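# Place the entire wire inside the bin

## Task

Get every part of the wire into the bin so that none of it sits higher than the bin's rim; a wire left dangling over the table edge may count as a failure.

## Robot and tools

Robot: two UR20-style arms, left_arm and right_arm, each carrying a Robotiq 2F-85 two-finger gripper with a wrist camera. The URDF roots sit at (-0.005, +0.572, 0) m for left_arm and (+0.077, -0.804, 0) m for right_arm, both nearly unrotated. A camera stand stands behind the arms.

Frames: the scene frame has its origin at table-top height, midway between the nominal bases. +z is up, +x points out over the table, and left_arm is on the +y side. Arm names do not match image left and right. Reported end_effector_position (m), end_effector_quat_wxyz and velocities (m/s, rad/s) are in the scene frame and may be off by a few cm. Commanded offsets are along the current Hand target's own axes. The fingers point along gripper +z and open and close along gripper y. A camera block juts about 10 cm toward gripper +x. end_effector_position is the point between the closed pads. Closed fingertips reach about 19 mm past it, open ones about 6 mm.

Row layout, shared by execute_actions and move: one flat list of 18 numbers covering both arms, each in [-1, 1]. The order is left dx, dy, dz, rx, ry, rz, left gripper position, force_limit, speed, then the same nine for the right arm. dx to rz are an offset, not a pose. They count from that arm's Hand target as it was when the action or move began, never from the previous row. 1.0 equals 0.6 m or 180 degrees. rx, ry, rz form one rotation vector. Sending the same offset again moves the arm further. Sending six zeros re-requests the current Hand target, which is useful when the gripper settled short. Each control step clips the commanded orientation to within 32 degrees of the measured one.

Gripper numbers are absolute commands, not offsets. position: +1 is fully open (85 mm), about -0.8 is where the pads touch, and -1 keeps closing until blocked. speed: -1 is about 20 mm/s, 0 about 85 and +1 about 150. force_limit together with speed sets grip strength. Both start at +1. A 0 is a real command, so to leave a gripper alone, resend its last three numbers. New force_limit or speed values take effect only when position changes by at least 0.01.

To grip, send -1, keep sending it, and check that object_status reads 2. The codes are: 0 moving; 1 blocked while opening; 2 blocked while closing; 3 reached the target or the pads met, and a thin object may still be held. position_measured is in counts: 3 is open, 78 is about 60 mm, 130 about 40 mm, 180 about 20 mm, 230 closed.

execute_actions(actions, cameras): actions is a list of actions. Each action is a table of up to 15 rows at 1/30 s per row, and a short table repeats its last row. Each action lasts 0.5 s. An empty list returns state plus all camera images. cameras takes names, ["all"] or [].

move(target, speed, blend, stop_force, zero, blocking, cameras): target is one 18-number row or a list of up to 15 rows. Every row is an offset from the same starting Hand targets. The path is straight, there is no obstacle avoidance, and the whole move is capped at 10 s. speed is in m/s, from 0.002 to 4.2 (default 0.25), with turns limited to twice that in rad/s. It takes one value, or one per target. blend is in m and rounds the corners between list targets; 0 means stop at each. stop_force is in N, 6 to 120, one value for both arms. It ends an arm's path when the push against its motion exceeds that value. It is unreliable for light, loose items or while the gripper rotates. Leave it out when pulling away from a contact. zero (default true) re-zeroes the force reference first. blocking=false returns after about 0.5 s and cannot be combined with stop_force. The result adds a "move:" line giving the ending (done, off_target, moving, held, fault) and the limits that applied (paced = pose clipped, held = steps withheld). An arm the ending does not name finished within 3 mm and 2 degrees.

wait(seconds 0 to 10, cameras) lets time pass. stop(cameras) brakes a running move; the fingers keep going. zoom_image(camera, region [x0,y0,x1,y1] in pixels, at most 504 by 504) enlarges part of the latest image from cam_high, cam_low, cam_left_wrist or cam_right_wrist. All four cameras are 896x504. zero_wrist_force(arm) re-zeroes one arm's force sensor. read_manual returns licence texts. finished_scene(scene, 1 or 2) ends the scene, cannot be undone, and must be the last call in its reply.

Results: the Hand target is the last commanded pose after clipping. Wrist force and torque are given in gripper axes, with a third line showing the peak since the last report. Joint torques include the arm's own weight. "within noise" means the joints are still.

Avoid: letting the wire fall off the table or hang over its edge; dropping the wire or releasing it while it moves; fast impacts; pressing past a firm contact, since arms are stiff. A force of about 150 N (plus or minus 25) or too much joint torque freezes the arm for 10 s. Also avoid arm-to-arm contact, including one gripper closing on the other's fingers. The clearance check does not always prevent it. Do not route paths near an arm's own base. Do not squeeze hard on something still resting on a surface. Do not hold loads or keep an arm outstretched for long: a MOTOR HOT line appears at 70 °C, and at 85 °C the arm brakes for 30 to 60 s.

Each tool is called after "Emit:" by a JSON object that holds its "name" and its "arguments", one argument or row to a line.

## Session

Emit:
{"name": "execute_actions", "arguments": {
  "actions": []
}}

Emit:
{"name": "zoom_image", "arguments": {
  "camera": "cam_high",
  "region": [100, 220, 400, 440]
}}

Scene clock: 0.00 s.
left_arm: end_effector_position=(+0.5039, +0.3486, +0.3497) position_measured=3 object_status=3 end_effector_quat_wxyz=(-0.514, -0.049, +0.811, -0.274) | right_arm: end_effector_position=(+0.3107, +0.1179, +0.2781) position_measured=3 object_status=3 end_effector_quat_wxyz=(+0.604, -0.442, -0.658, +0.085)
Joint positions: left_arm=[-0.33 -1.407 2.141 -1.224 -2.39 0.057] | right_arm=[4.299 -2.11 -2.143 -0.192 2.872 2.578]
Joint velocities: within noise
Joint torques (N m): no reading
Wrist force (N): no reading
Wrist torque (N m): no reading
Wrist force, peak (N): no reading
Hand target: left_arm +0.5039, +0.3486, +0.3497; -0.514, -0.049, +0.811, -0.274 | right_arm +0.3107, +0.1179, +0.2781; +0.604, -0.442, -0.658, +0.085
Tool commands: left_gripper/position=+1.0 left_gripper/force_limit=+1.0 left_gripper/speed=+1.0 right_gripper/position=+1.0 right_gripper/force_limit=+1.0 right_gripper/speed=+1.0

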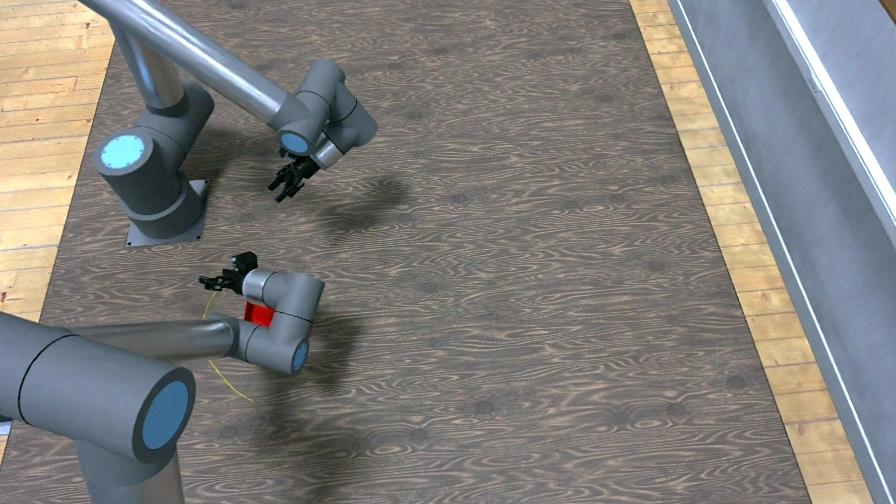

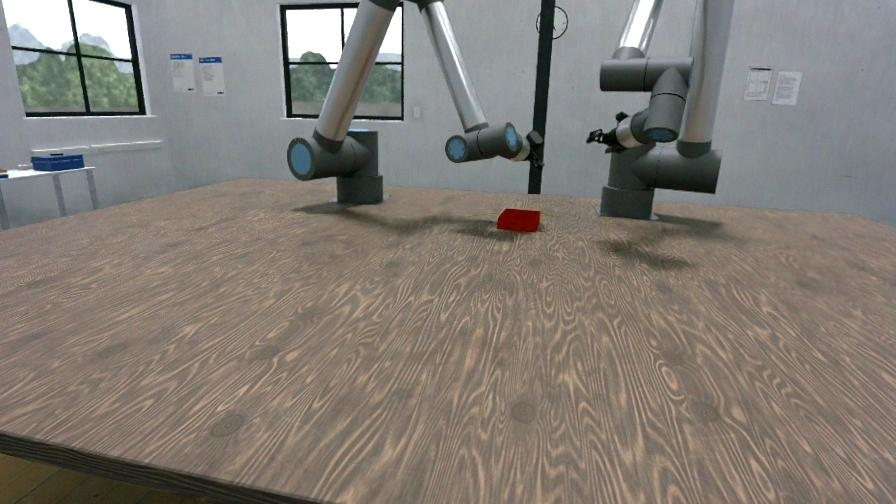

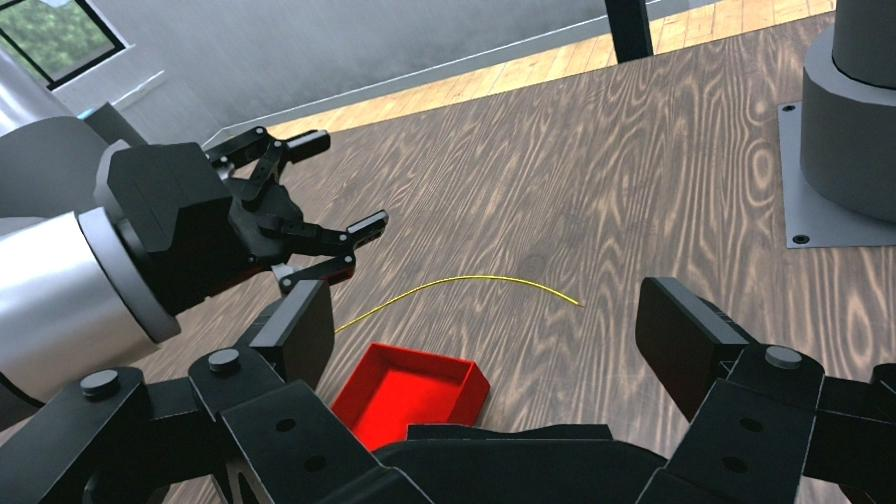

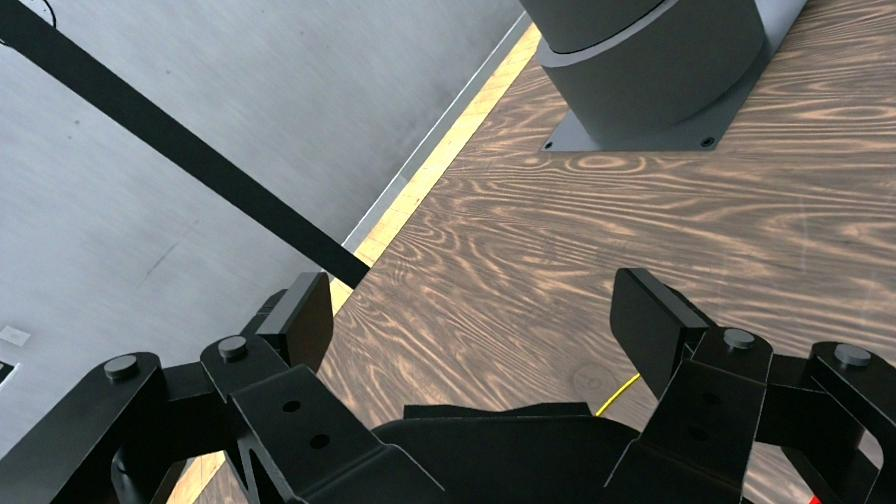

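Scaled by 1.680 from the camera's 896x504 image, which has a finer 1280x720 frame.

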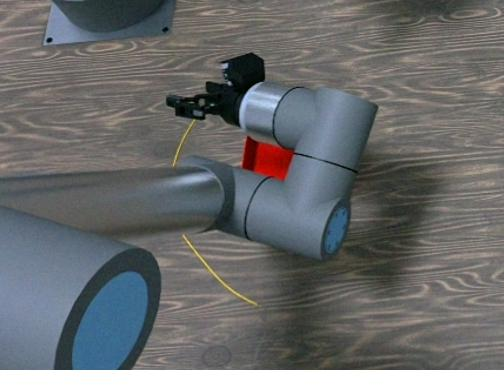

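Emit:
{"name": "move", "arguments": {
  "target": [0,0,0,0,0,0,1,1,1,-0.5302,-0.0925,-0.2263,-0.1821,-0.3814,-0.1549,0,-0.5,0],
  "speed": 0.4,
  "cameras": ["cam_high","cam_right_wrist"]
}}

Emit:
{"name": "zoom_image", "arguments": {
  "camera": "cam_high",
  "region": [150, 240, 350, 430]
}}

Scene clock: 21.40 s.
left_arm: end_effector_position=(+0.5039, +0.3486, +0.3497) position_measured=3 object_status=3 end_effector_quat_wxyz=(-0.514, -0.049, +0.811, -0.274) | right_arm: end_effector_position=(+0.3645, -0.1899, +0.1199) position_measured=128 object_status=3 end_effector_quat_wxyz=(+0.000, +0.300, +0.954, +0.000)
Joint positions: left_arm=[-0.33 -1.407 2.141 -1.224 -2.39 0.057] | right_arm=[4.542 -1.718 -2.475 -0.519 1.57 2.045]
Joint torques (N m): left_arm=[-3.75 -109.45 -66.8 -0.67 -1.13 0.01] | right_arm=[18.24 112.26 40.21 13.08 -4.37 3.92]
Wrist force (N): left_arm=[0.2 0.2 -0.2] | right_arm=[0.9 -2.0 0.2]
Wrist torque (N m): left_arm=[0.03 -0.04 0.00] | right_arm=[-0.49 0.09 0.16]
Wrist force, peak (N): left_arm=[0.6 0.3 -0.3] | right_arm=[0.7 -3.8 0.7]
Hand target: left_arm +0.5039, +0.3486, +0.3497; -0.514, -0.049, +0.811, -0.274 | right_arm +0.3645, -0.1899, +0.1198; +0.001, +0.300, +0.954, +0.000
Off the commanded pose: left_arm 0.000 m, 0 deg | right_arm 0.000 m, 0 deg.
move: done
Images, in order (width x height): cam_high 896x504, cam_right_wrist 896x504.

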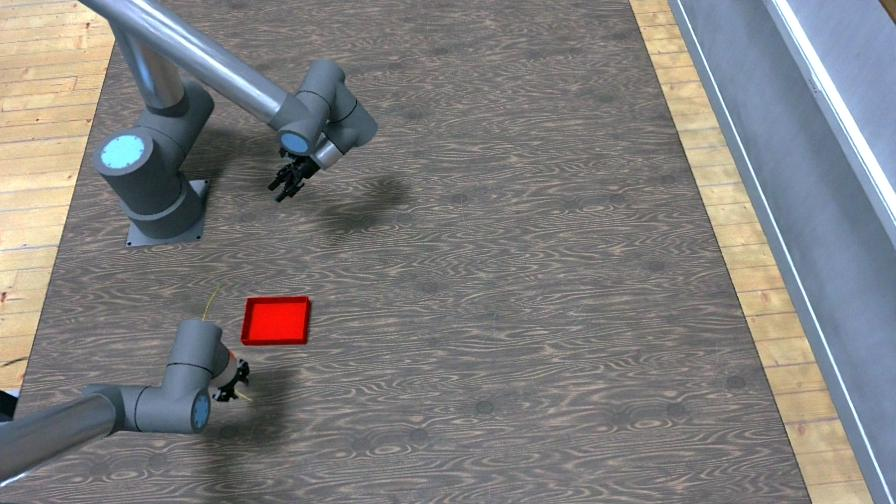

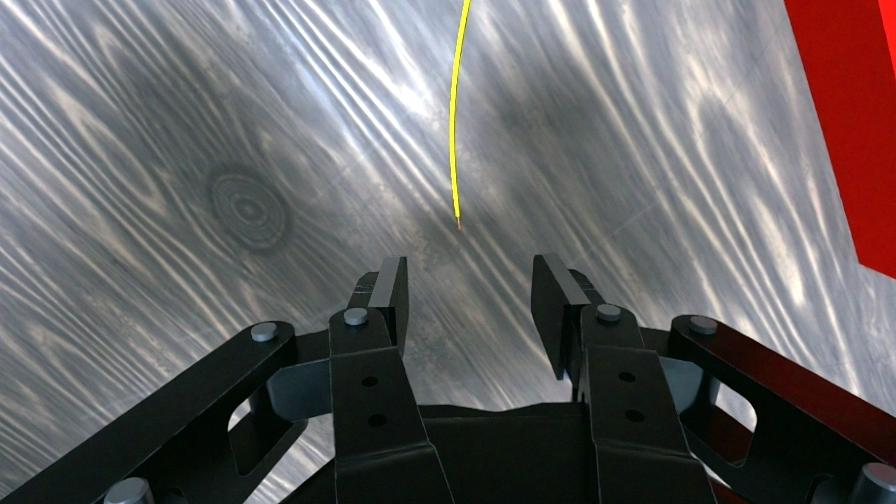

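Scaled by 2.520 from the camera's 896x504 image, which has a finer 1280x720 frame.

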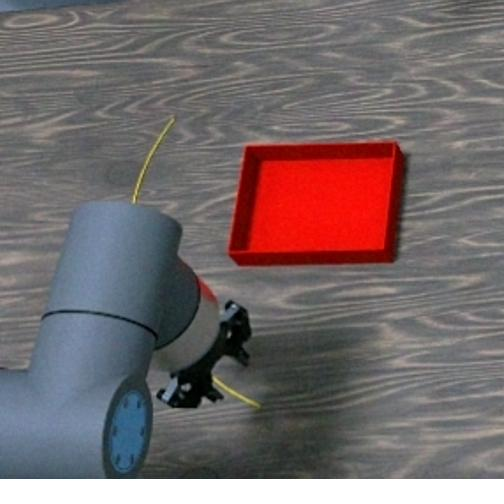

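Emit:
{"name": "move", "arguments": {
  "target": [0,0,0,0,0,0,1,1,1,0.01,-0.005,0.1588,0,0,0,-0.405,-0.5,0],
  "speed": 0.12
}}

Emit:
{"name": "move", "arguments": {
  "target": [0,0,0,0,0,0,1,1,1,0,0,0.01667,0,0,0,-0.405,-0.5,0],
  "speed": 0.004,
  "stop_force": 6
}}

Emit:
{"name": "move", "arguments": {
  "target": [0,0,0,0,0,0,1,1,1,0,0,-0.0005,0,0,0,-1,-0.5,-1],
  "speed": 0.02
}}

Emit:
{"name": "wait", "arguments": {
  "seconds": 0.3,
  "cameras": ["cam_right_wrist"]
}}

Scene clock: 37.83 s.
left_arm: end_effector_position=(+0.5039, +0.3486, +0.3497) position_measured=3 object_status=3 end_effector_quat_wxyz=(-0.514, -0.049, +0.811, -0.274) | right_arm: end_effector_position=(+0.3580, -0.1890, +0.0247) position_measured=180 object_status=3 end_effector_quat_wxyz=(+0.001, +0.300, +0.954, +0.000)
Joint positions: left_arm=[-0.33 -1.407 2.141 -1.224 -2.39 0.057] | right_arm=[4.552 -1.885 -2.521 -0.306 1.569 2.055]
Joint torques (N m): left_arm=[-4.11 -112.88 -65.54 -0.78 -1.51 0.22] | right_arm=[23.77 67.9 18.4 14.24 2.01 4.89]
Wrist force (N): left_arm=[0.0 0.2 -0.3] | right_arm=[1.9 -2.3 0.2]
Wrist torque (N m): left_arm=[0.04 0.00 0.00] | right_arm=[-0.56 -0.07 0.19]
Wrist force, peak (N): left_arm=[0.4 0.3 -0.6] | right_arm=[1.7 -2.7 1.4]
Hand target: left_arm +0.5039, +0.3486, +0.3497; -0.514, -0.049, +0.811, -0.274 | right_arm +0.3580, -0.1890, +0.0245; +0.001, +0.300, +0.954, +0.000
Off the commanded pose: left_arm 0.000 m, 0 deg | right_arm 0.000 m, 0 deg.
move: done

Scene clock: 40.33 s.
left_arm: end_effector_position=(+0.5039, +0.3486, +0.3497) position_measured=3 object_status=3 end_effector_quat_wxyz=(-0.514, -0.049, +0.811, -0.274) | right_arm: end_effector_position=(+0.3580, -0.1890, +0.0189) position_measured=180 object_status=3 end_effector_quat_wxyz=(+0.001, +0.300, +0.954, +0.000)
Joint positions: left_arm=[-0.33 -1.407 2.141 -1.224 -2.39 0.057] | right_arm=[4.552 -1.896 -2.523 -0.293 1.569 2.055]
Joint torques (N m): left_arm=[-5.46 -111 -64.2 -1 -1.27 -0.39] | right_arm=[20.94 119.1 34.83 0.6 0.41 3.01]
Wrist force (N): left_arm=[0.1 0.1 -0.5] | right_arm=[3.1 -1.3 -15.5]
Wrist torque (N m): left_arm=[0.02 -0.01 0.00] | right_arm=[-0.56 0.03 0.20]
Wrist force, peak (N): left_arm=[0.6 0.2 -0.4] | right_arm=[-4.2 -15.0 -46.8]
Hand target: left_arm +0.5039, +0.3486, +0.3497; -0.514, -0.049, +0.811, -0.274 | right_arm +0.3580, -0.1890, +0.0189; +0.001, +0.300, +0.954, +0.000 (not the last commanded pose)
Off the commanded pose: left_arm 0.000 m, 0 deg | right_arm 0.004 m, 0 deg.
move: contact (right_arm)

Scene clock: 41.60 s.
left_arm: end_effector_position=(+0.5039, +0.3486, +0.3497) position_measured=3 object_status=3 end_effector_quat_wxyz=(-0.514, -0.049, +0.811, -0.274) | right_arm: end_effector_position=(+0.3580, -0.1890, +0.0192) position_measured=228 object_status=0 end_effector_quat_wxyz=(+0.001, +0.300, +0.954, +0.000)
Joint positions: left_arm=[-0.33 -1.407 2.141 -1.224 -2.39 0.057] | right_arm=[4.552 -1.895 -2.523 -0.294 1.569 2.055]
Joint torques (N m): left_arm=[-5.41 -113.89 -65.82 -1.2 -1.05 -0.33] | right_arm=[14.22 126.93 60.05 4.74 -0.77 4.51]
Wrist force (N): left_arm=[0.3 -0.1 -0.3] | right_arm=[1.2 -1.9 0.0]
Wrist torque (N m): left_arm=[-0.01 -0.05 0.00] | right_arm=[-0.49 0.04 0.19]
Wrist force, peak (N): left_arm=[0.2 0.0 -0.7] | right_arm=[1.4 -5.4 -29.5]
Hand target: left_arm +0.5039, +0.3486, +0.3497; -0.514, -0.049, +0.811, -0.274 | right_arm +0.3580, -0.1890, +0.0192; +0.001, +0.300, +0.954, +0.000
Off the commanded pose: left_arm 0.000 m, 0 deg | right_arm 0.000 m, 0 deg.
move: done

Scene clock: 41.90 s.
left_arm: end_effector_position=(+0.5039, +0.3486, +0.3497) position_measured=3 object_status=3 end_effector_quat_wxyz=(-0.514, -0.049, +0.811, -0.274) | right_arm: end_effector_position=(+0.3580, -0.1890, +0.0192) position_measured=228 object_status=2 end_effector_quat_wxyz=(+0.001, +0.300, +0.954, +0.000)
Joint positions: left_arm=[-0.33 -1.407 2.141 -1.224 -2.39 0.057] | right_arm=[4.552 -1.895 -2.523 -0.294 1.569 2.055]
Joint torques (N m): left_arm=[-1.53 -110.08 -63.8 -0.72 -1.49 -0.17] | right_arm=[23.44 126.6 61.05 4.87 -0.3 4.24]
Wrist force (N): left_arm=[-0.1 0.0 -0.3] | right_arm=[1.2 -2.5 -0.1]
Wrist torque (N m): left_arm=[0.01 0.02 0.00] | right_arm=[-0.61 0.05 0.20]
Wrist force, peak (N): left_arm=[0.3 0.5 -0.3] | right_arm=[1.4 -2.7 0.2]
Hand target: left_arm +0.5039, +0.3486, +0.3497; -0.514, -0.049, +0.811, -0.274 | right_arm +0.3580, -0.1890, +0.0192; +0.001, +0.300, +0.954, +0.000
Tool commands: left_gripper/position=+1.0 left_gripper/force_limit=+1.0 left_gripper/speed=+1.0 right_gripper/position=-1.0 right_gripper/force_limit=-0.5 right_gripper/speed=-1.0
Off the commanded pose: left_arm 0.000 m, 0 deg | right_arm 0.000 m, 0 deg.
wait: 0.30 s; at rest by 0.17 s
Images, in order (width x height): cam_right_wrist 896x504.

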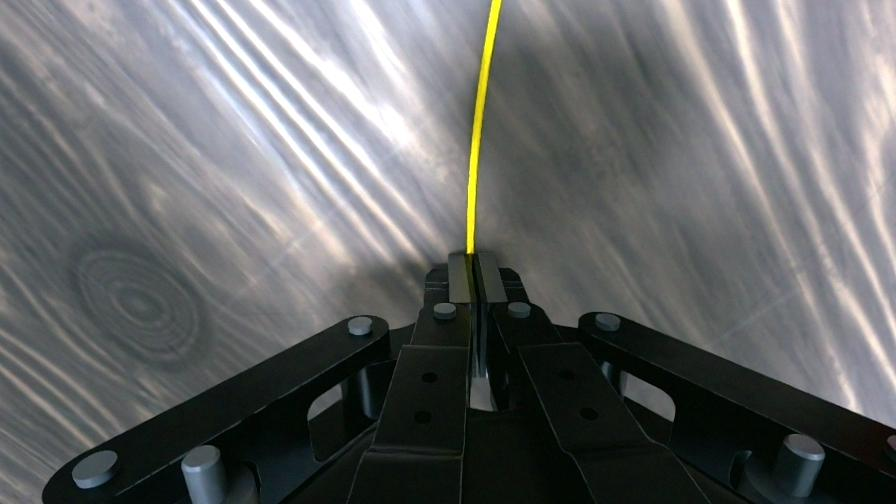

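Emit:
{"name": "move", "arguments": {
  "target": [
    [0,0.1667,-0.3333,0,0,0,1,1,1,0.0495,0.1058,-0.4667,0,0,0,-1,-0.5,-1],
    [0,0.1667,-0.3333,0,0,0,1,1,1,0.034,0.4622,-0.9917,0,0,0,-1,-0.5,-1]
  ],
  "speed": 0.25,
  "blend": [0.05,0],
  "cameras": ["cam_right_wrist","cam_low"]
}}

Emit:
{"name": "zoom_image", "arguments": {
  "camera": "cam_low",
  "region": [420, 50, 620, 250]
}}

Emit:
{"name": "zoom_image", "arguments": {
  "camera": "cam_right_wrist",
  "region": [200, 0, 600, 270]
}}

Scene clock: 48.03 s.
left_arm: end_effector_position=(+0.6293, +0.5321, +0.3746) position_measured=3 object_status=3 end_effector_quat_wxyz=(-0.514, -0.049, +0.811, -0.274) | right_arm: end_effector_position=(+0.4993, +0.0498, +0.6143) position_measured=228 object_status=2 end_effector_quat_wxyz=(+0.001, +0.300, +0.954, +0.000)
Joint positions: left_arm=[-0.08 -1.282 1.919 -1.034 -2.165 0.198] | right_arm=[4.432 -1.638 -1.705 -1.369 1.57 1.935]
Joint torques (N m): left_arm=[20.75 -125.86 -79.24 5.37 4.3 6.53] | right_arm=[-17.22 83.09 127.16 4.25 3.69 -6.59]
Wrist force (N): left_arm=[-0.3 0.4 -0.6] | right_arm=[1.1 -2.1 0.4]
Wrist torque (N m): left_arm=[0.14 0.04 -0.19] | right_arm=[-0.53 0.09 0.46]
Wrist force, peak (N): left_arm=[-0.3 1.0 -1.9] | right_arm=[1.3 -3.3 2.5]
Hand target: left_arm +0.6293, +0.5321, +0.3746; -0.514, -0.049, +0.811, -0.274 | right_arm +0.4994, +0.0500, +0.6145; +0.001, +0.300, +0.954, +0.000
Off the commanded pose: left_arm 0.000 m, 0 deg | right_arm 0.000 m, 0 deg.
move: done
Images, in order (width x height): cam_low 896x504, cam_right_wrist 896x504.

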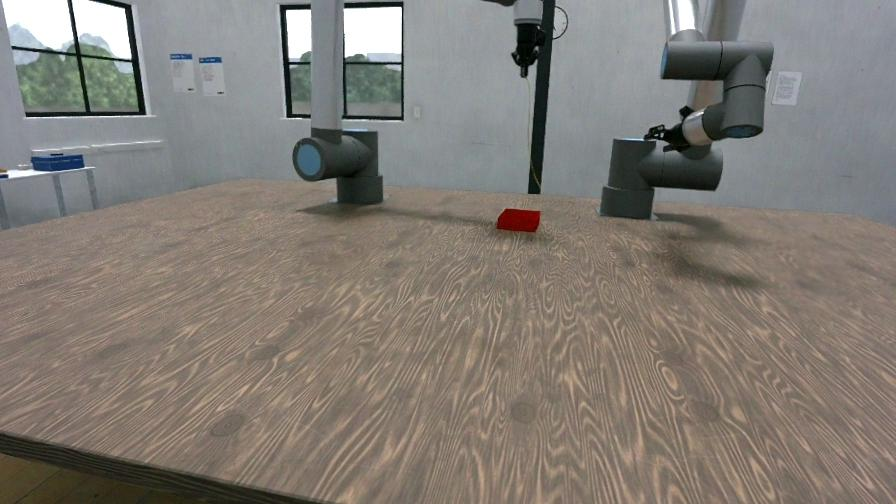

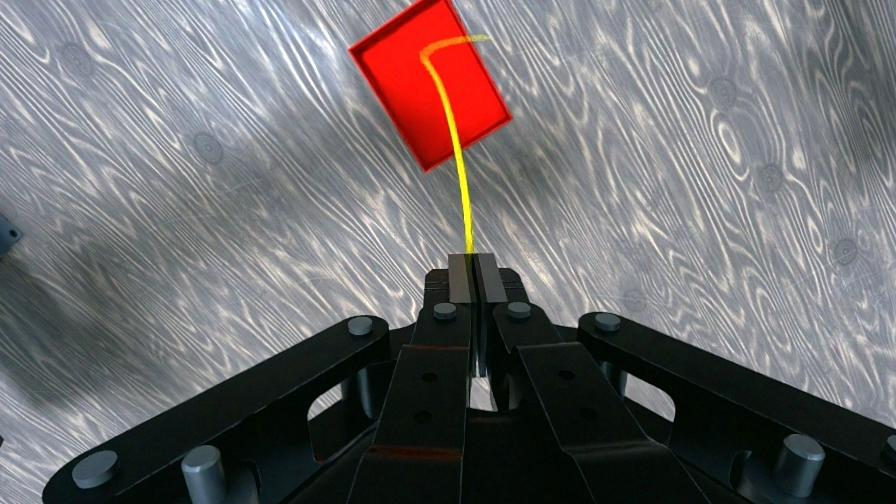

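Scaled by 2.520 from the camera's 896x504 image, which has a finer 1280x720 frame.

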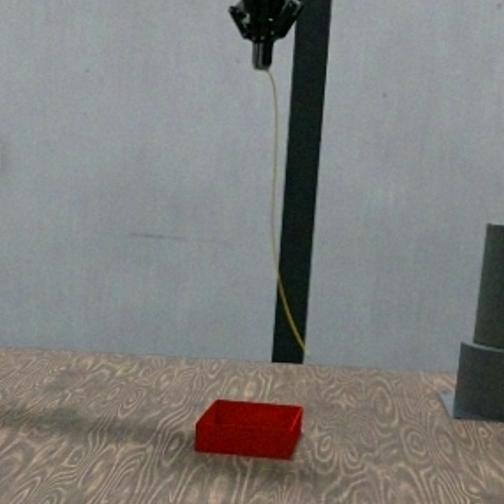

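Scaled by 1.260 from the camera's 896x504 image, which has a finer 1280x720 frame.

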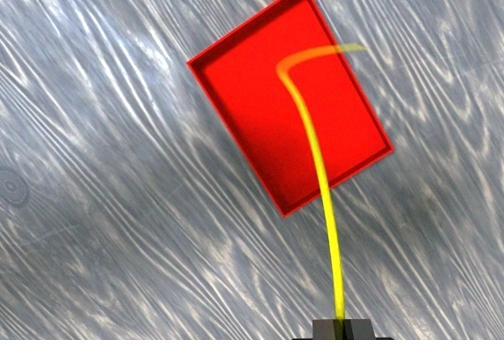

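Emit:
{"name": "move", "arguments": {
  "target": [
    [0,0,0,0,0,0,1,1,1,-0.106,-0.054,0.0575,0,0,0.1111,-1,-0.5,-1],
    [0,0,0,0,0,0,1,1,1,-0.106,-0.054,0.2325,0,0,0.1111,-1,-0.5,-1]
  ],
  "speed": [0.2,0.15],
  "blend": [0.01,0],
  "cameras": ["cam_right_wrist","cam_low"]
}}

Emit:
{"name": "zoom_image", "arguments": {
  "camera": "cam_low",
  "region": [440, 90, 600, 250]
}}

Emit:
{"name": "zoom_image", "arguments": {
  "camera": "cam_right_wrist",
  "region": [260, 0, 600, 270]
}}

Scene clock: 64.50 s.
left_arm: end_effector_position=(+0.6293, +0.5321, +0.3746) position_measured=3 object_status=3 end_effector_quat_wxyz=(-0.514, -0.049, +0.811, -0.274) | right_arm: end_effector_position=(+0.5331, -0.0130, +0.4753) position_measured=228 object_status=2 end_effector_quat_wxyz=(+0.001, +0.461, +0.887, +0.000) end_effector_velocity=(-0.001, +0.001, -0.001) end_effector_angular_velocity=(+0.003, -0.001, +0.001)
Joint positions: left_arm=[-0.08 -1.282 1.919 -1.034 -2.165 0.198] | right_arm=[4.377 -1.641 -1.902 -1.169 1.57 2.23]
Joint velocities: left_arm=[within noise] | right_arm=[0.001 0 -0.002 0.005 0 -0.001]
Joint torques (N m): left_arm=[21.44 -127.98 -80.27 5.11 4.01 5.81] | right_arm=[-16.06 69.87 80.55 13.92 -4.75 6.22]
Wrist force (N): left_arm=[-0.4 0.3 -0.7] | right_arm=[0.7 -1.9 0.1]
Wrist torque (N m): left_arm=[0.12 0.06 -0.19] | right_arm=[-0.50 0.17 0.20]
Wrist force, peak (N): left_arm=[-0.2 0.3 -1.1] | right_arm=[2.6 -1.9 0.4]
Hand target: left_arm +0.6293, +0.5321, +0.3746; -0.514, -0.049, +0.811, -0.274 | right_arm +0.5331, -0.0130, +0.4750; +0.001, +0.461, +0.887, +0.000
Off the commanded pose: left_arm 0.000 m, 0 deg | right_arm 0.000 m, 0 deg.
move: done
Images, in order (width x height): cam_low 896x504, cam_right_wrist 896x504.

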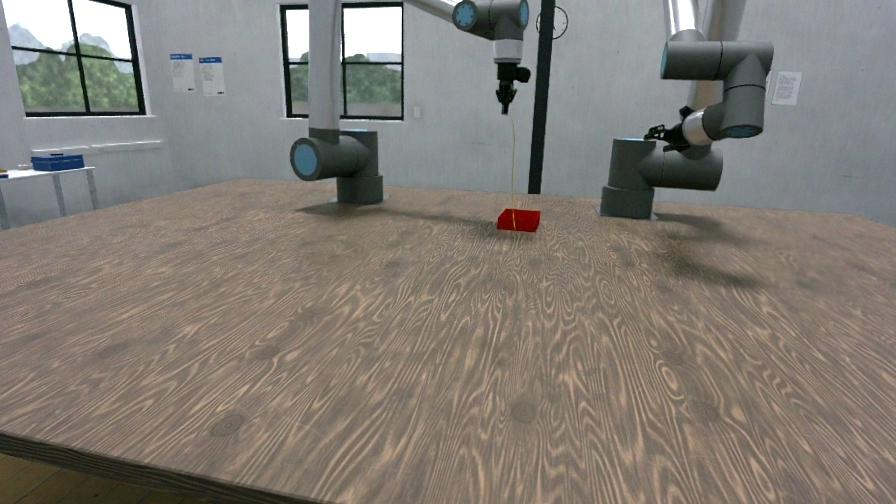

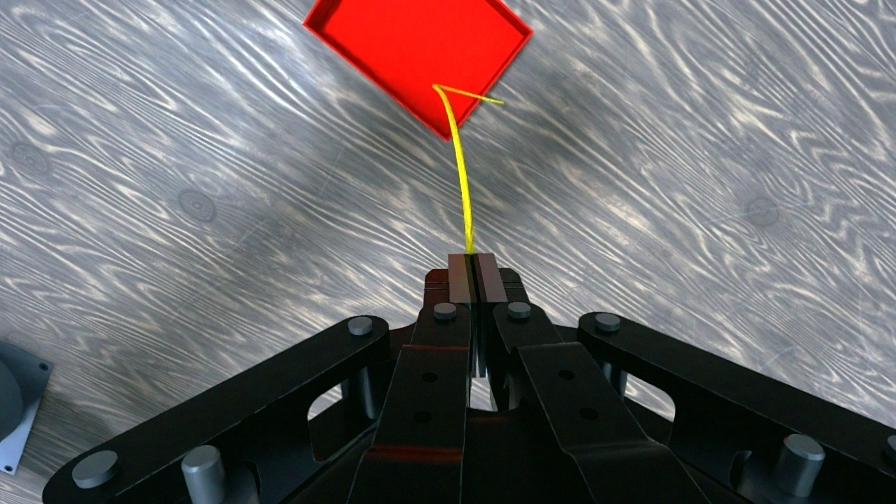

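Scaled by 3.150 from the camera's 896x504 image, which has a finer 1280x720 frame.

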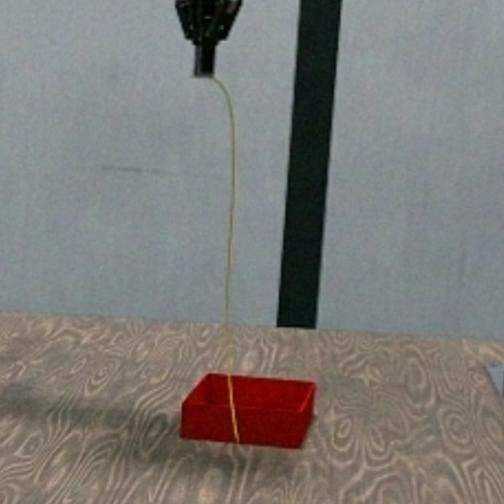

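Scaled by 1.482 from the camera's 896x504 image, which has a finer 1280x720 frame.

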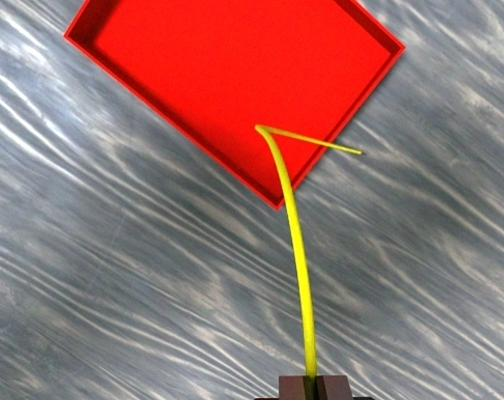

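Emit:
{"name": "move", "arguments": {
  "target": [
    [0,0,0,0,0,0,1,1,1,0,0,-0.15,0,0,0,-1,-0.5,-1],
    [0,0,0,0,0,0,1,1,1,0.124,-0.0372,-0.15,0,0,0,-1,-0.5,-1],
    [0,0,0,0,0,0,1,1,1,0.124,-0.0372,0.0833,0,0,0,-1,-0.5,-1]
  ],
  "speed": [0.25,0.15,0.15],
  "blend": [0.015,0.01,0],
  "cameras": ["cam_right_wrist","cam_low"]
}}

Emit:
{"name": "zoom_image", "arguments": {
  "camera": "cam_right_wrist",
  "region": [260, 0, 600, 270]
}}

Scene clock: 82.77 s.
left_arm: end_effector_position=(+0.6293, +0.5321, +0.3746) position_measured=3 object_status=3 end_effector_quat_wxyz=(-0.514, -0.049, +0.811, -0.274) | right_arm: end_effector_position=(+0.4722, +0.0351, +0.4252) position_measured=228 object_status=2 end_effector_quat_wxyz=(+0.001, +0.461, +0.887, +0.000)
Joint positions: left_arm=[-0.08 -1.282 1.919 -1.034 -2.165 0.198] | right_arm=[4.457 -1.683 -1.93 -1.099 1.57 2.309]
Joint torques (N m): left_arm=[16.13 -127.34 -79.27 4.88 3.96 5.62] | right_arm=[-2.84 80.42 66.87 14.18 -4.86 -0.84]
Wrist force (N): left_arm=[-0.1 0.4 -0.9] | right_arm=[1.7 -2.0 0.2]
Wrist torque (N m): left_arm=[0.14 0.01 -0.18] | right_arm=[-0.48 -0.01 0.17]
Wrist force, peak (N): left_arm=[-0.5 0.7 -0.9] | right_arm=[2.8 -2.7 -2.0]
Hand target: left_arm +0.6293, +0.5321, +0.3746; -0.514, -0.049, +0.811, -0.274 | right_arm +0.4722, +0.0351, +0.4249; +0.001, +0.461, +0.887, +0.000
Off the commanded pose: left_arm 0.000 m, 0 deg | right_arm 0.000 m, 0 deg.
move: done
Images, in order (width x height): cam_low 896x504, cam_right_wrist 896x504.

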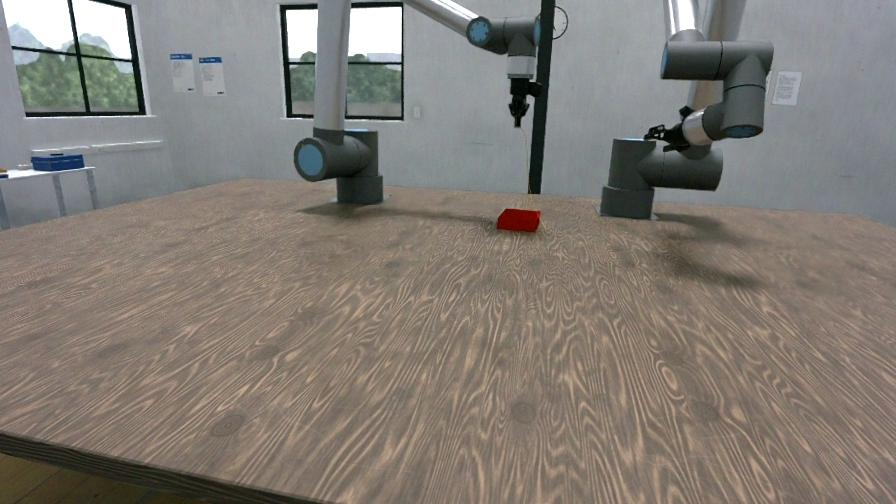

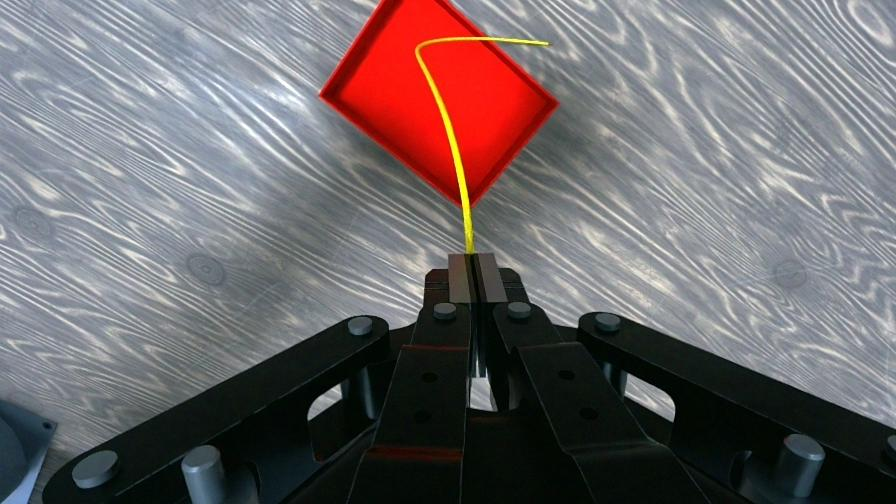

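Scaled by 1.482 from the camera's 896x504 image, which has a finer 1280x720 frame.

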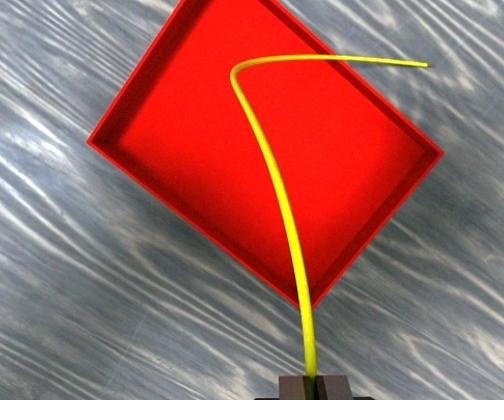

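Emit:
{"name": "move", "arguments": {
  "target": [
    [0,0,0,0,0,0,1,1,1,0,0,-0.21,0,0,0,-1,-0.5,-1],
    [0,0,0,0,0,0,1,1,1,-0.1085,-0.0747,-0.2252,0,0,-0.1833,-1,-0.5,-1]
  ],
  "speed": [0.25,0.15],
  "blend": [0.015,0],
  "cameras": ["cam_right_wrist","cam_low"]
}}

Emit:
{"name": "zoom_image", "arguments": {
  "camera": "cam_right_wrist",
  "region": [260, 0, 600, 270]
}}

Emit:
{"name": "zoom_image", "arguments": {
  "camera": "cam_low",
  "region": [440, 90, 600, 250]
}}

Scene clock: 101.00 s.
left_arm: end_effector_position=(+0.6293, +0.5321, +0.3746) position_measured=3 object_status=3 end_effector_quat_wxyz=(-0.514, -0.049, +0.811, -0.274) | right_arm: end_effector_position=(+0.4727, -0.0439, +0.5600) position_measured=228 object_status=2 end_effector_quat_wxyz=(+0.001, +0.191, +0.982, +0.000)
Joint positions: left_arm=[-0.08 -1.282 1.919 -1.034 -2.165 0.198] | right_arm=[4.435 -1.54 -1.882 -1.291 1.569 1.712]
Joint torques (N m): left_arm=[18.81 -126.49 -80.2 4.59 3.67 5.59] | right_arm=[-10.88 104.55 80.47 4.47 3.71 -3.93]
Wrist force (N): left_arm=[-0.4 0.5 -0.9] | right_arm=[1.5 -2.0 0.4]
Wrist torque (N m): left_arm=[0.16 0.07 -0.19] | right_arm=[-0.46 0.02 0.45]
Wrist force, peak (N): left_arm=[-0.4 0.4 -1.2] | right_arm=[1.6 -2.1 3.4]
Hand target: left_arm +0.6293, +0.5321, +0.3746; -0.514, -0.049, +0.811, -0.274 | right_arm +0.4727, -0.0440, +0.5601; +0.001, +0.190, +0.982, +0.000
Off the commanded pose: left_arm 0.000 m, 0 deg | right_arm 0.000 m, 0 deg.
move: done
Images, in order (width x height): cam_low 896x504, cam_right_wrist 896x504.

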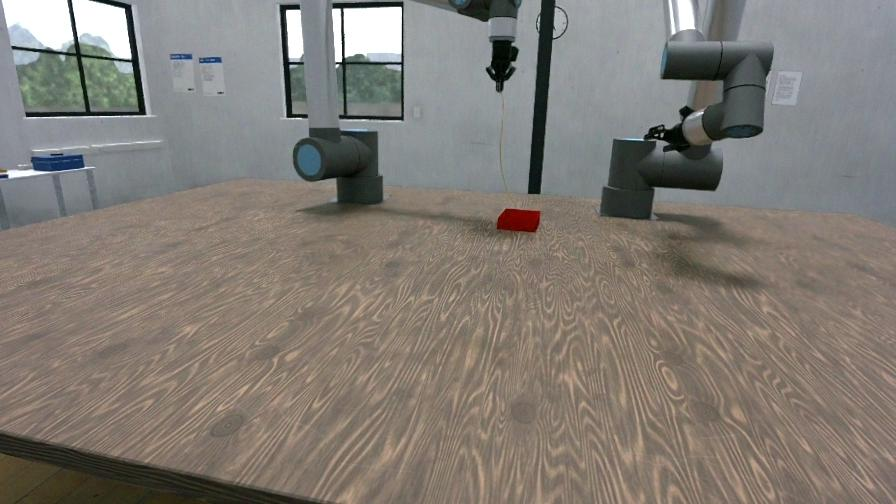

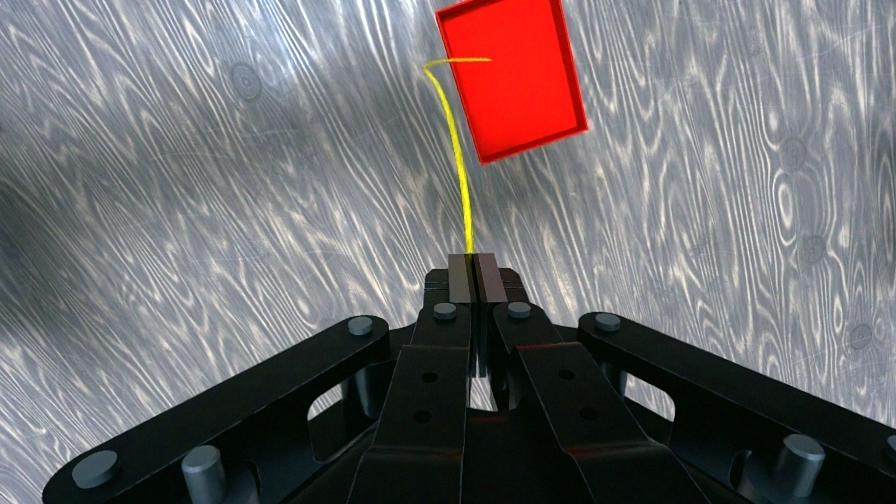

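Scaled by 1.482 from the camera's 896x504 image, which has a finer 1280x720 frame.

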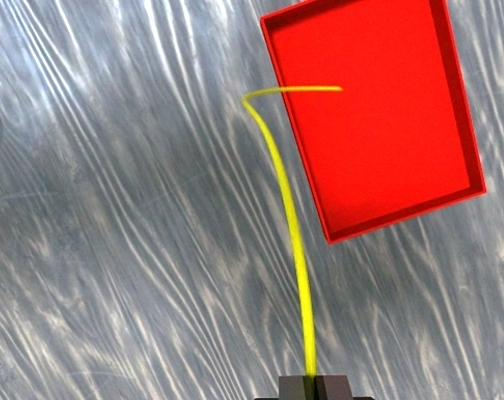

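Scaled by 3.150 from the camera's 896x504 image, which has a finer 1280x720 frame.

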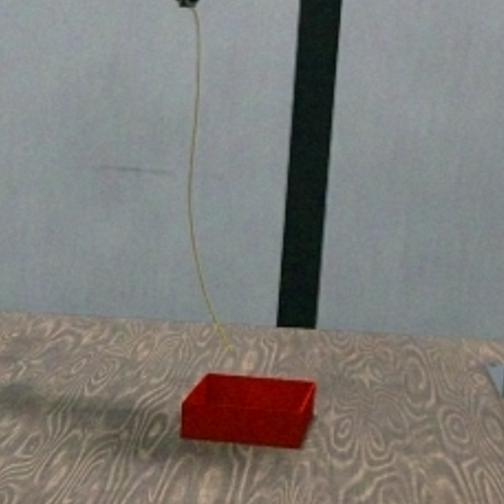

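Emit:
{"name": "move", "arguments": {
  "target": [
    [0,0,0,0,0,0,1,1,1,0.0548,0.057,0.15,0,0,0,-1,-0.5,-1],
    [0,0,0,0,0,0,1,1,1,0.0891,0.071,0.2333,0,0,-0.1778,-1,-0.5,-1],
    [0,0,0,0,0,0,1,1,1,0.0753,0.1124,0.3,0,0,-0.4,-1,-0.5,-1]
  ],
  "speed": [0.12,0.25,0.3],
  "blend": [0.01,0.02,0],
  "cameras": ["cam_right_wrist"]
}}

Emit:
{"name": "zoom_image", "arguments": {
  "camera": "cam_right_wrist",
  "region": [260, 0, 660, 270]
}}

Scene clock: 119.20 s.
left_arm: end_effector_position=(+0.6293, +0.5321, +0.3746) position_measured=3 object_status=3 end_effector_quat_wxyz=(-0.514, -0.049, +0.811, -0.274) | right_arm: end_effector_position=(+0.4562, +0.0354, +0.3800) position_measured=228 object_status=2 end_effector_quat_wxyz=(+0.001, -0.423, +0.906, +0.000)
Joint positions: left_arm=[-0.08 -1.282 1.919 -1.034 -2.165 0.198] | right_arm=[4.474 -1.704 -1.977 -1.031 1.569 0.494]
Joint torques (N m): left_arm=[16.11 -125.63 -79.89 4.84 3.62 5.31] | right_arm=[-14.66 87.88 101.2 13.57 4.86 -5.14]
Wrist force (N): left_arm=[-0.2 0.1 -1.0] | right_arm=[0.5 -2.3 0.6]
Wrist torque (N m): left_arm=[0.09 0.02 -0.19] | right_arm=[-0.51 0.21 0.47]
Wrist force, peak (N): left_arm=[-0.3 0.3 -1.3] | right_arm=[0.3 -3.1 -1.1]
Hand target: left_arm +0.6293, +0.5321, +0.3746; -0.514, -0.049, +0.811, -0.274 | right_arm +0.4563, +0.0355, +0.3800; +0.001, -0.423, +0.906, +0.000
Off the commanded pose: left_arm 0.000 m, 0 deg | right_arm 0.000 m, 0 deg.
move: done
Images, in order (width x height): cam_right_wrist 896x504.

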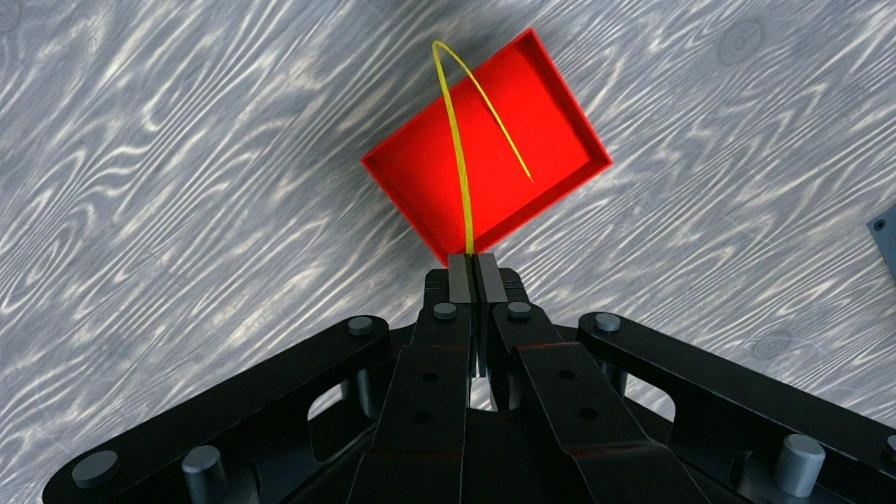

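Scaled by 1.260 from the camera's 896x504 image, which has a finer 1280x720 frame.

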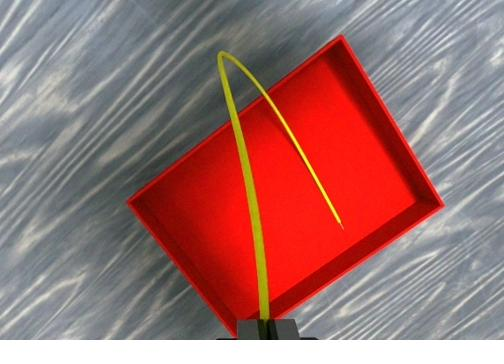

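Emit:
{"name": "move", "arguments": {
  "target": [
    [0,0,0,0,0,0,1,1,1,-0.0766,0.0643,0.0333,0,0,-0.4444,-1,-0.5,-1],
    [0,0,0,0,0,0,1,1,1,-0.025,0.1517,0.0583,0,0,-0.8333,-1,-0.5,-1],
    [0,0,0,0,0,0,1,1,1,0.0555,0.1167,0.0917,0,0,0.7778,-1,-0.5,-1],
    [0,0,0,0,0,0,1,1,1,0.0785,0.0365,0.125,0,0,0.3889,-1,-0.5,-1]
  ],
  "speed": 0.35,
  "blend": [0.02,0.02,0.02,0],
  "cameras": ["cam_right_wrist"]
}}

Emit:
{"name": "zoom_image", "arguments": {
  "camera": "cam_right_wrist",
  "region": [260, 0, 660, 270]
}}

Scene clock: 135.23 s.
left_arm: end_effector_position=(+0.6293, +0.5321, +0.3746) position_measured=3 object_status=3 end_effector_quat_wxyz=(-0.514, -0.049, +0.811, -0.274) | right_arm: end_effector_position=(+0.4093, +0.0135, +0.3050) position_measured=228 object_status=2 end_effector_quat_wxyz=(+0.001, +0.173, +0.985, +0.000)
Joint positions: left_arm=[-0.08 -1.282 1.919 -1.034 -2.165 0.198] | right_arm=[4.522 -1.716 -2.087 -0.909 1.569 -4.519]
Joint torques (N m): left_arm=[11.98 -127.59 -80.5 3.95 3.49 4.5] | right_arm=[-9.01 133.84 63.98 13.48 4.12 -5.75]
Wrist force (N): left_arm=[-0.3 0.1 -1.2] | right_arm=[1.1 -2.3 0.1]
Wrist torque (N m): left_arm=[0.08 0.05 -0.19] | right_arm=[-0.54 0.06 0.43]
Wrist force, peak (N): left_arm=[0.0 0.5 -1.5] | right_arm=[1.6 -2.8 0.1]
Hand target: left_arm +0.6293, +0.5321, +0.3746; -0.514, -0.049, +0.811, -0.274 | right_arm +0.4093, +0.0135, +0.3050; +0.001, +0.173, +0.985, +0.000
Off the commanded pose: left_arm 0.000 m, 0 deg | right_arm 0.000 m, 0 deg.
move: done
Images, in order (width x height): cam_right_wrist 896x504.

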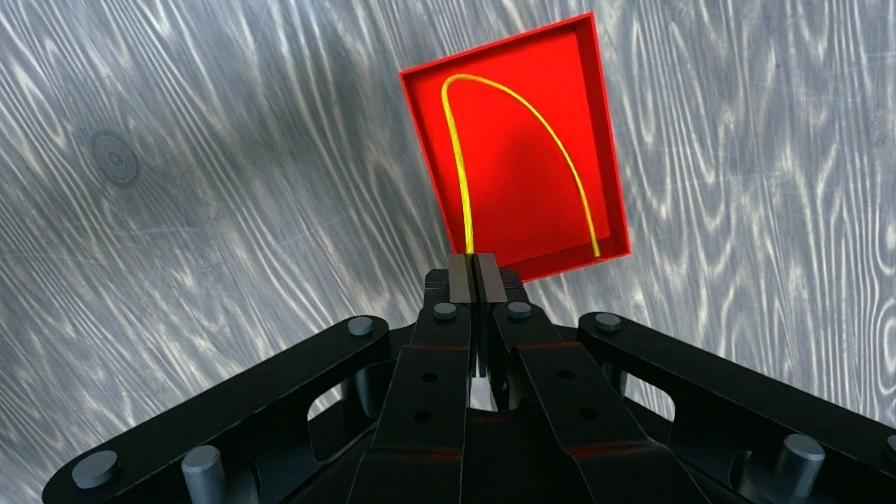

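Scaled by 1.260 from the camera's 896x504 image, which has a finer 1280x720 frame.

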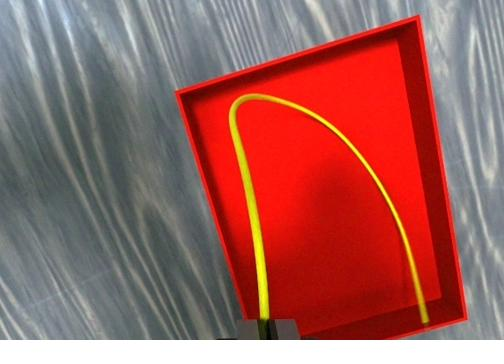

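Emit:
{"name": "move", "arguments": {
  "target": [
    [0,0,0,0,0,0,1,1,1,0,0,-0.1,0,0,0,-1,-0.5,-1],
    [0,0,0,0,0,0,1,1,1,0.0513,-0.0542,-0.1,0,0,0,-1,-0.5,-1],
    [0,0,0,0,0,0,1,1,1,0.0513,-0.0542,0.05,0,0,0,-1,-0.5,-1]
  ],
  "speed": 0.2,
  "blend": [0.01,0.01,0],
  "cameras": ["cam_right_wrist","cam_low"]
}}

Emit:
{"name": "zoom_image", "arguments": {
  "camera": "cam_right_wrist",
  "region": [260, 0, 660, 270]
}}

Emit:
{"name": "zoom_image", "arguments": {
  "camera": "cam_low",
  "region": [440, 90, 600, 250]
}}

Scene clock: 158.60 s.
left_arm: end_effector_position=(+0.6293, +0.5321, +0.3746) position_measured=3 object_status=3 end_effector_quat_wxyz=(-0.514, -0.049, +0.811, -0.274) | right_arm: end_effector_position=(+0.3693, -0.0066, +0.2751) position_measured=228 object_status=2 end_effector_quat_wxyz=(+0.001, +0.173, +0.985, +0.000)
Joint positions: left_arm=[-0.08 -1.282 1.919 -1.034 -2.165 0.198] | right_arm=[4.566 -1.706 -2.152 -0.854 1.569 -4.475]
Joint torques (N m): left_arm=[10.93 -126.93 -78.1 4.11 3.1 4.86] | right_arm=[25.98 70.76 63.74 14.96 -4.99 4.79]
Wrist force (N): left_arm=[-0.1 0.2 -1.1] | right_arm=[1.3 -2.3 0.2]
Wrist torque (N m): left_arm=[0.10 0.01 -0.18] | right_arm=[-0.55 0.03 0.17]
Wrist force, peak (N): left_arm=[-0.2 0.4 -1.5] | right_arm=[2.2 -3.2 -2.4]
Hand target: left_arm +0.6293, +0.5321, +0.3746; -0.514, -0.049, +0.811, -0.274 | right_arm +0.3693, -0.0066, +0.2749; +0.001, +0.173, +0.985, +0.000
Off the commanded pose: left_arm 0.000 m, 0 deg | right_arm 0.000 m, 0 deg.
move: done
Images, in order (width x height): cam_low 896x504, cam_right_wrist 896x504.

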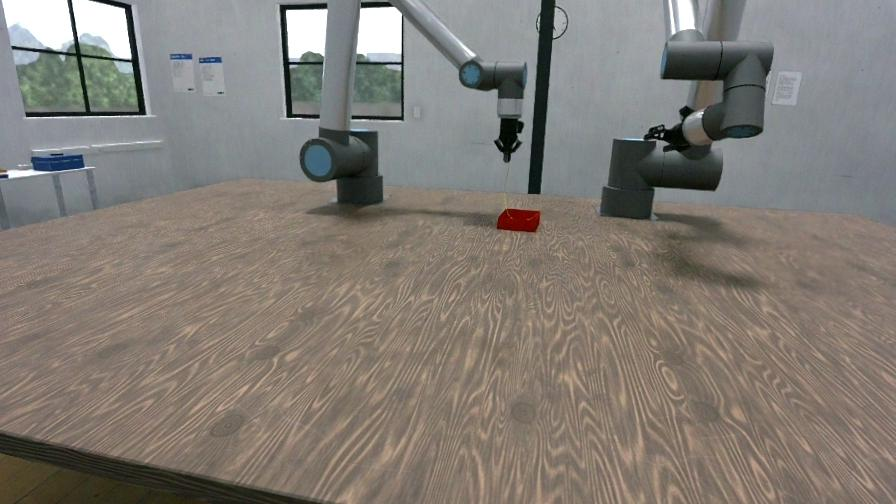

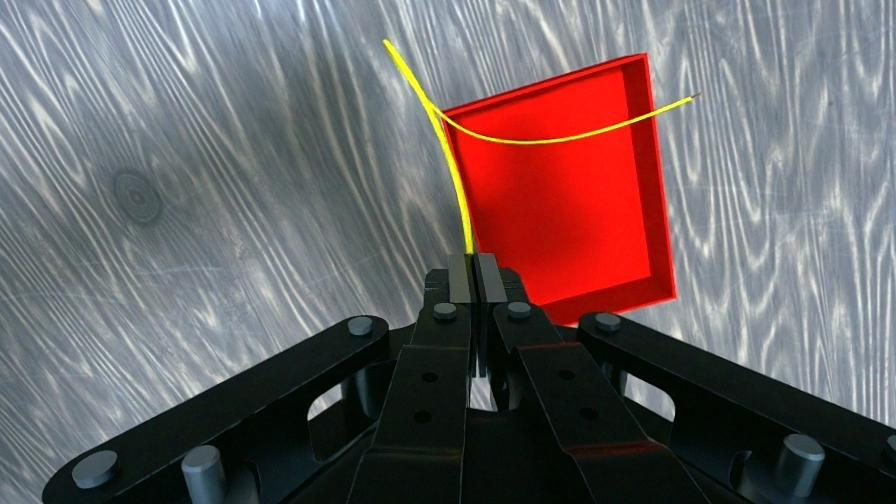

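Scaled by 1.260 from the camera's 896x504 image, which has a finer 1280x720 frame.

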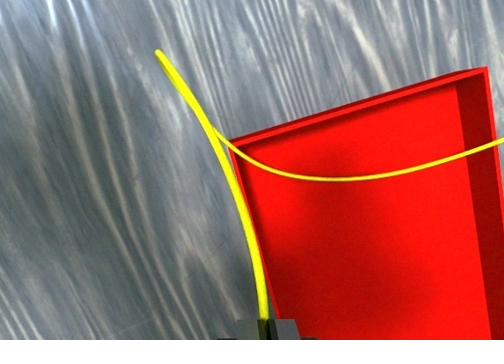

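Scaled by 3.150 from the camera's 896x504 image, which has a finer 1280x720 frame.

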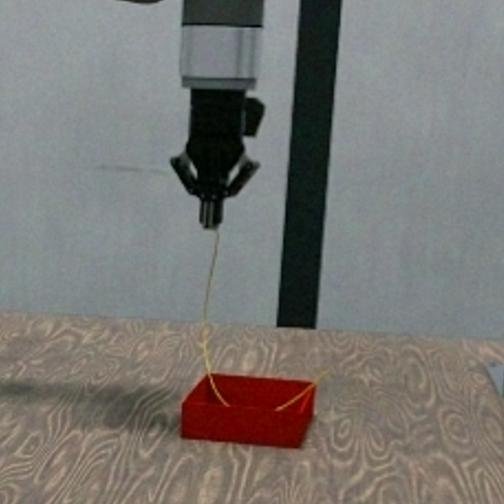

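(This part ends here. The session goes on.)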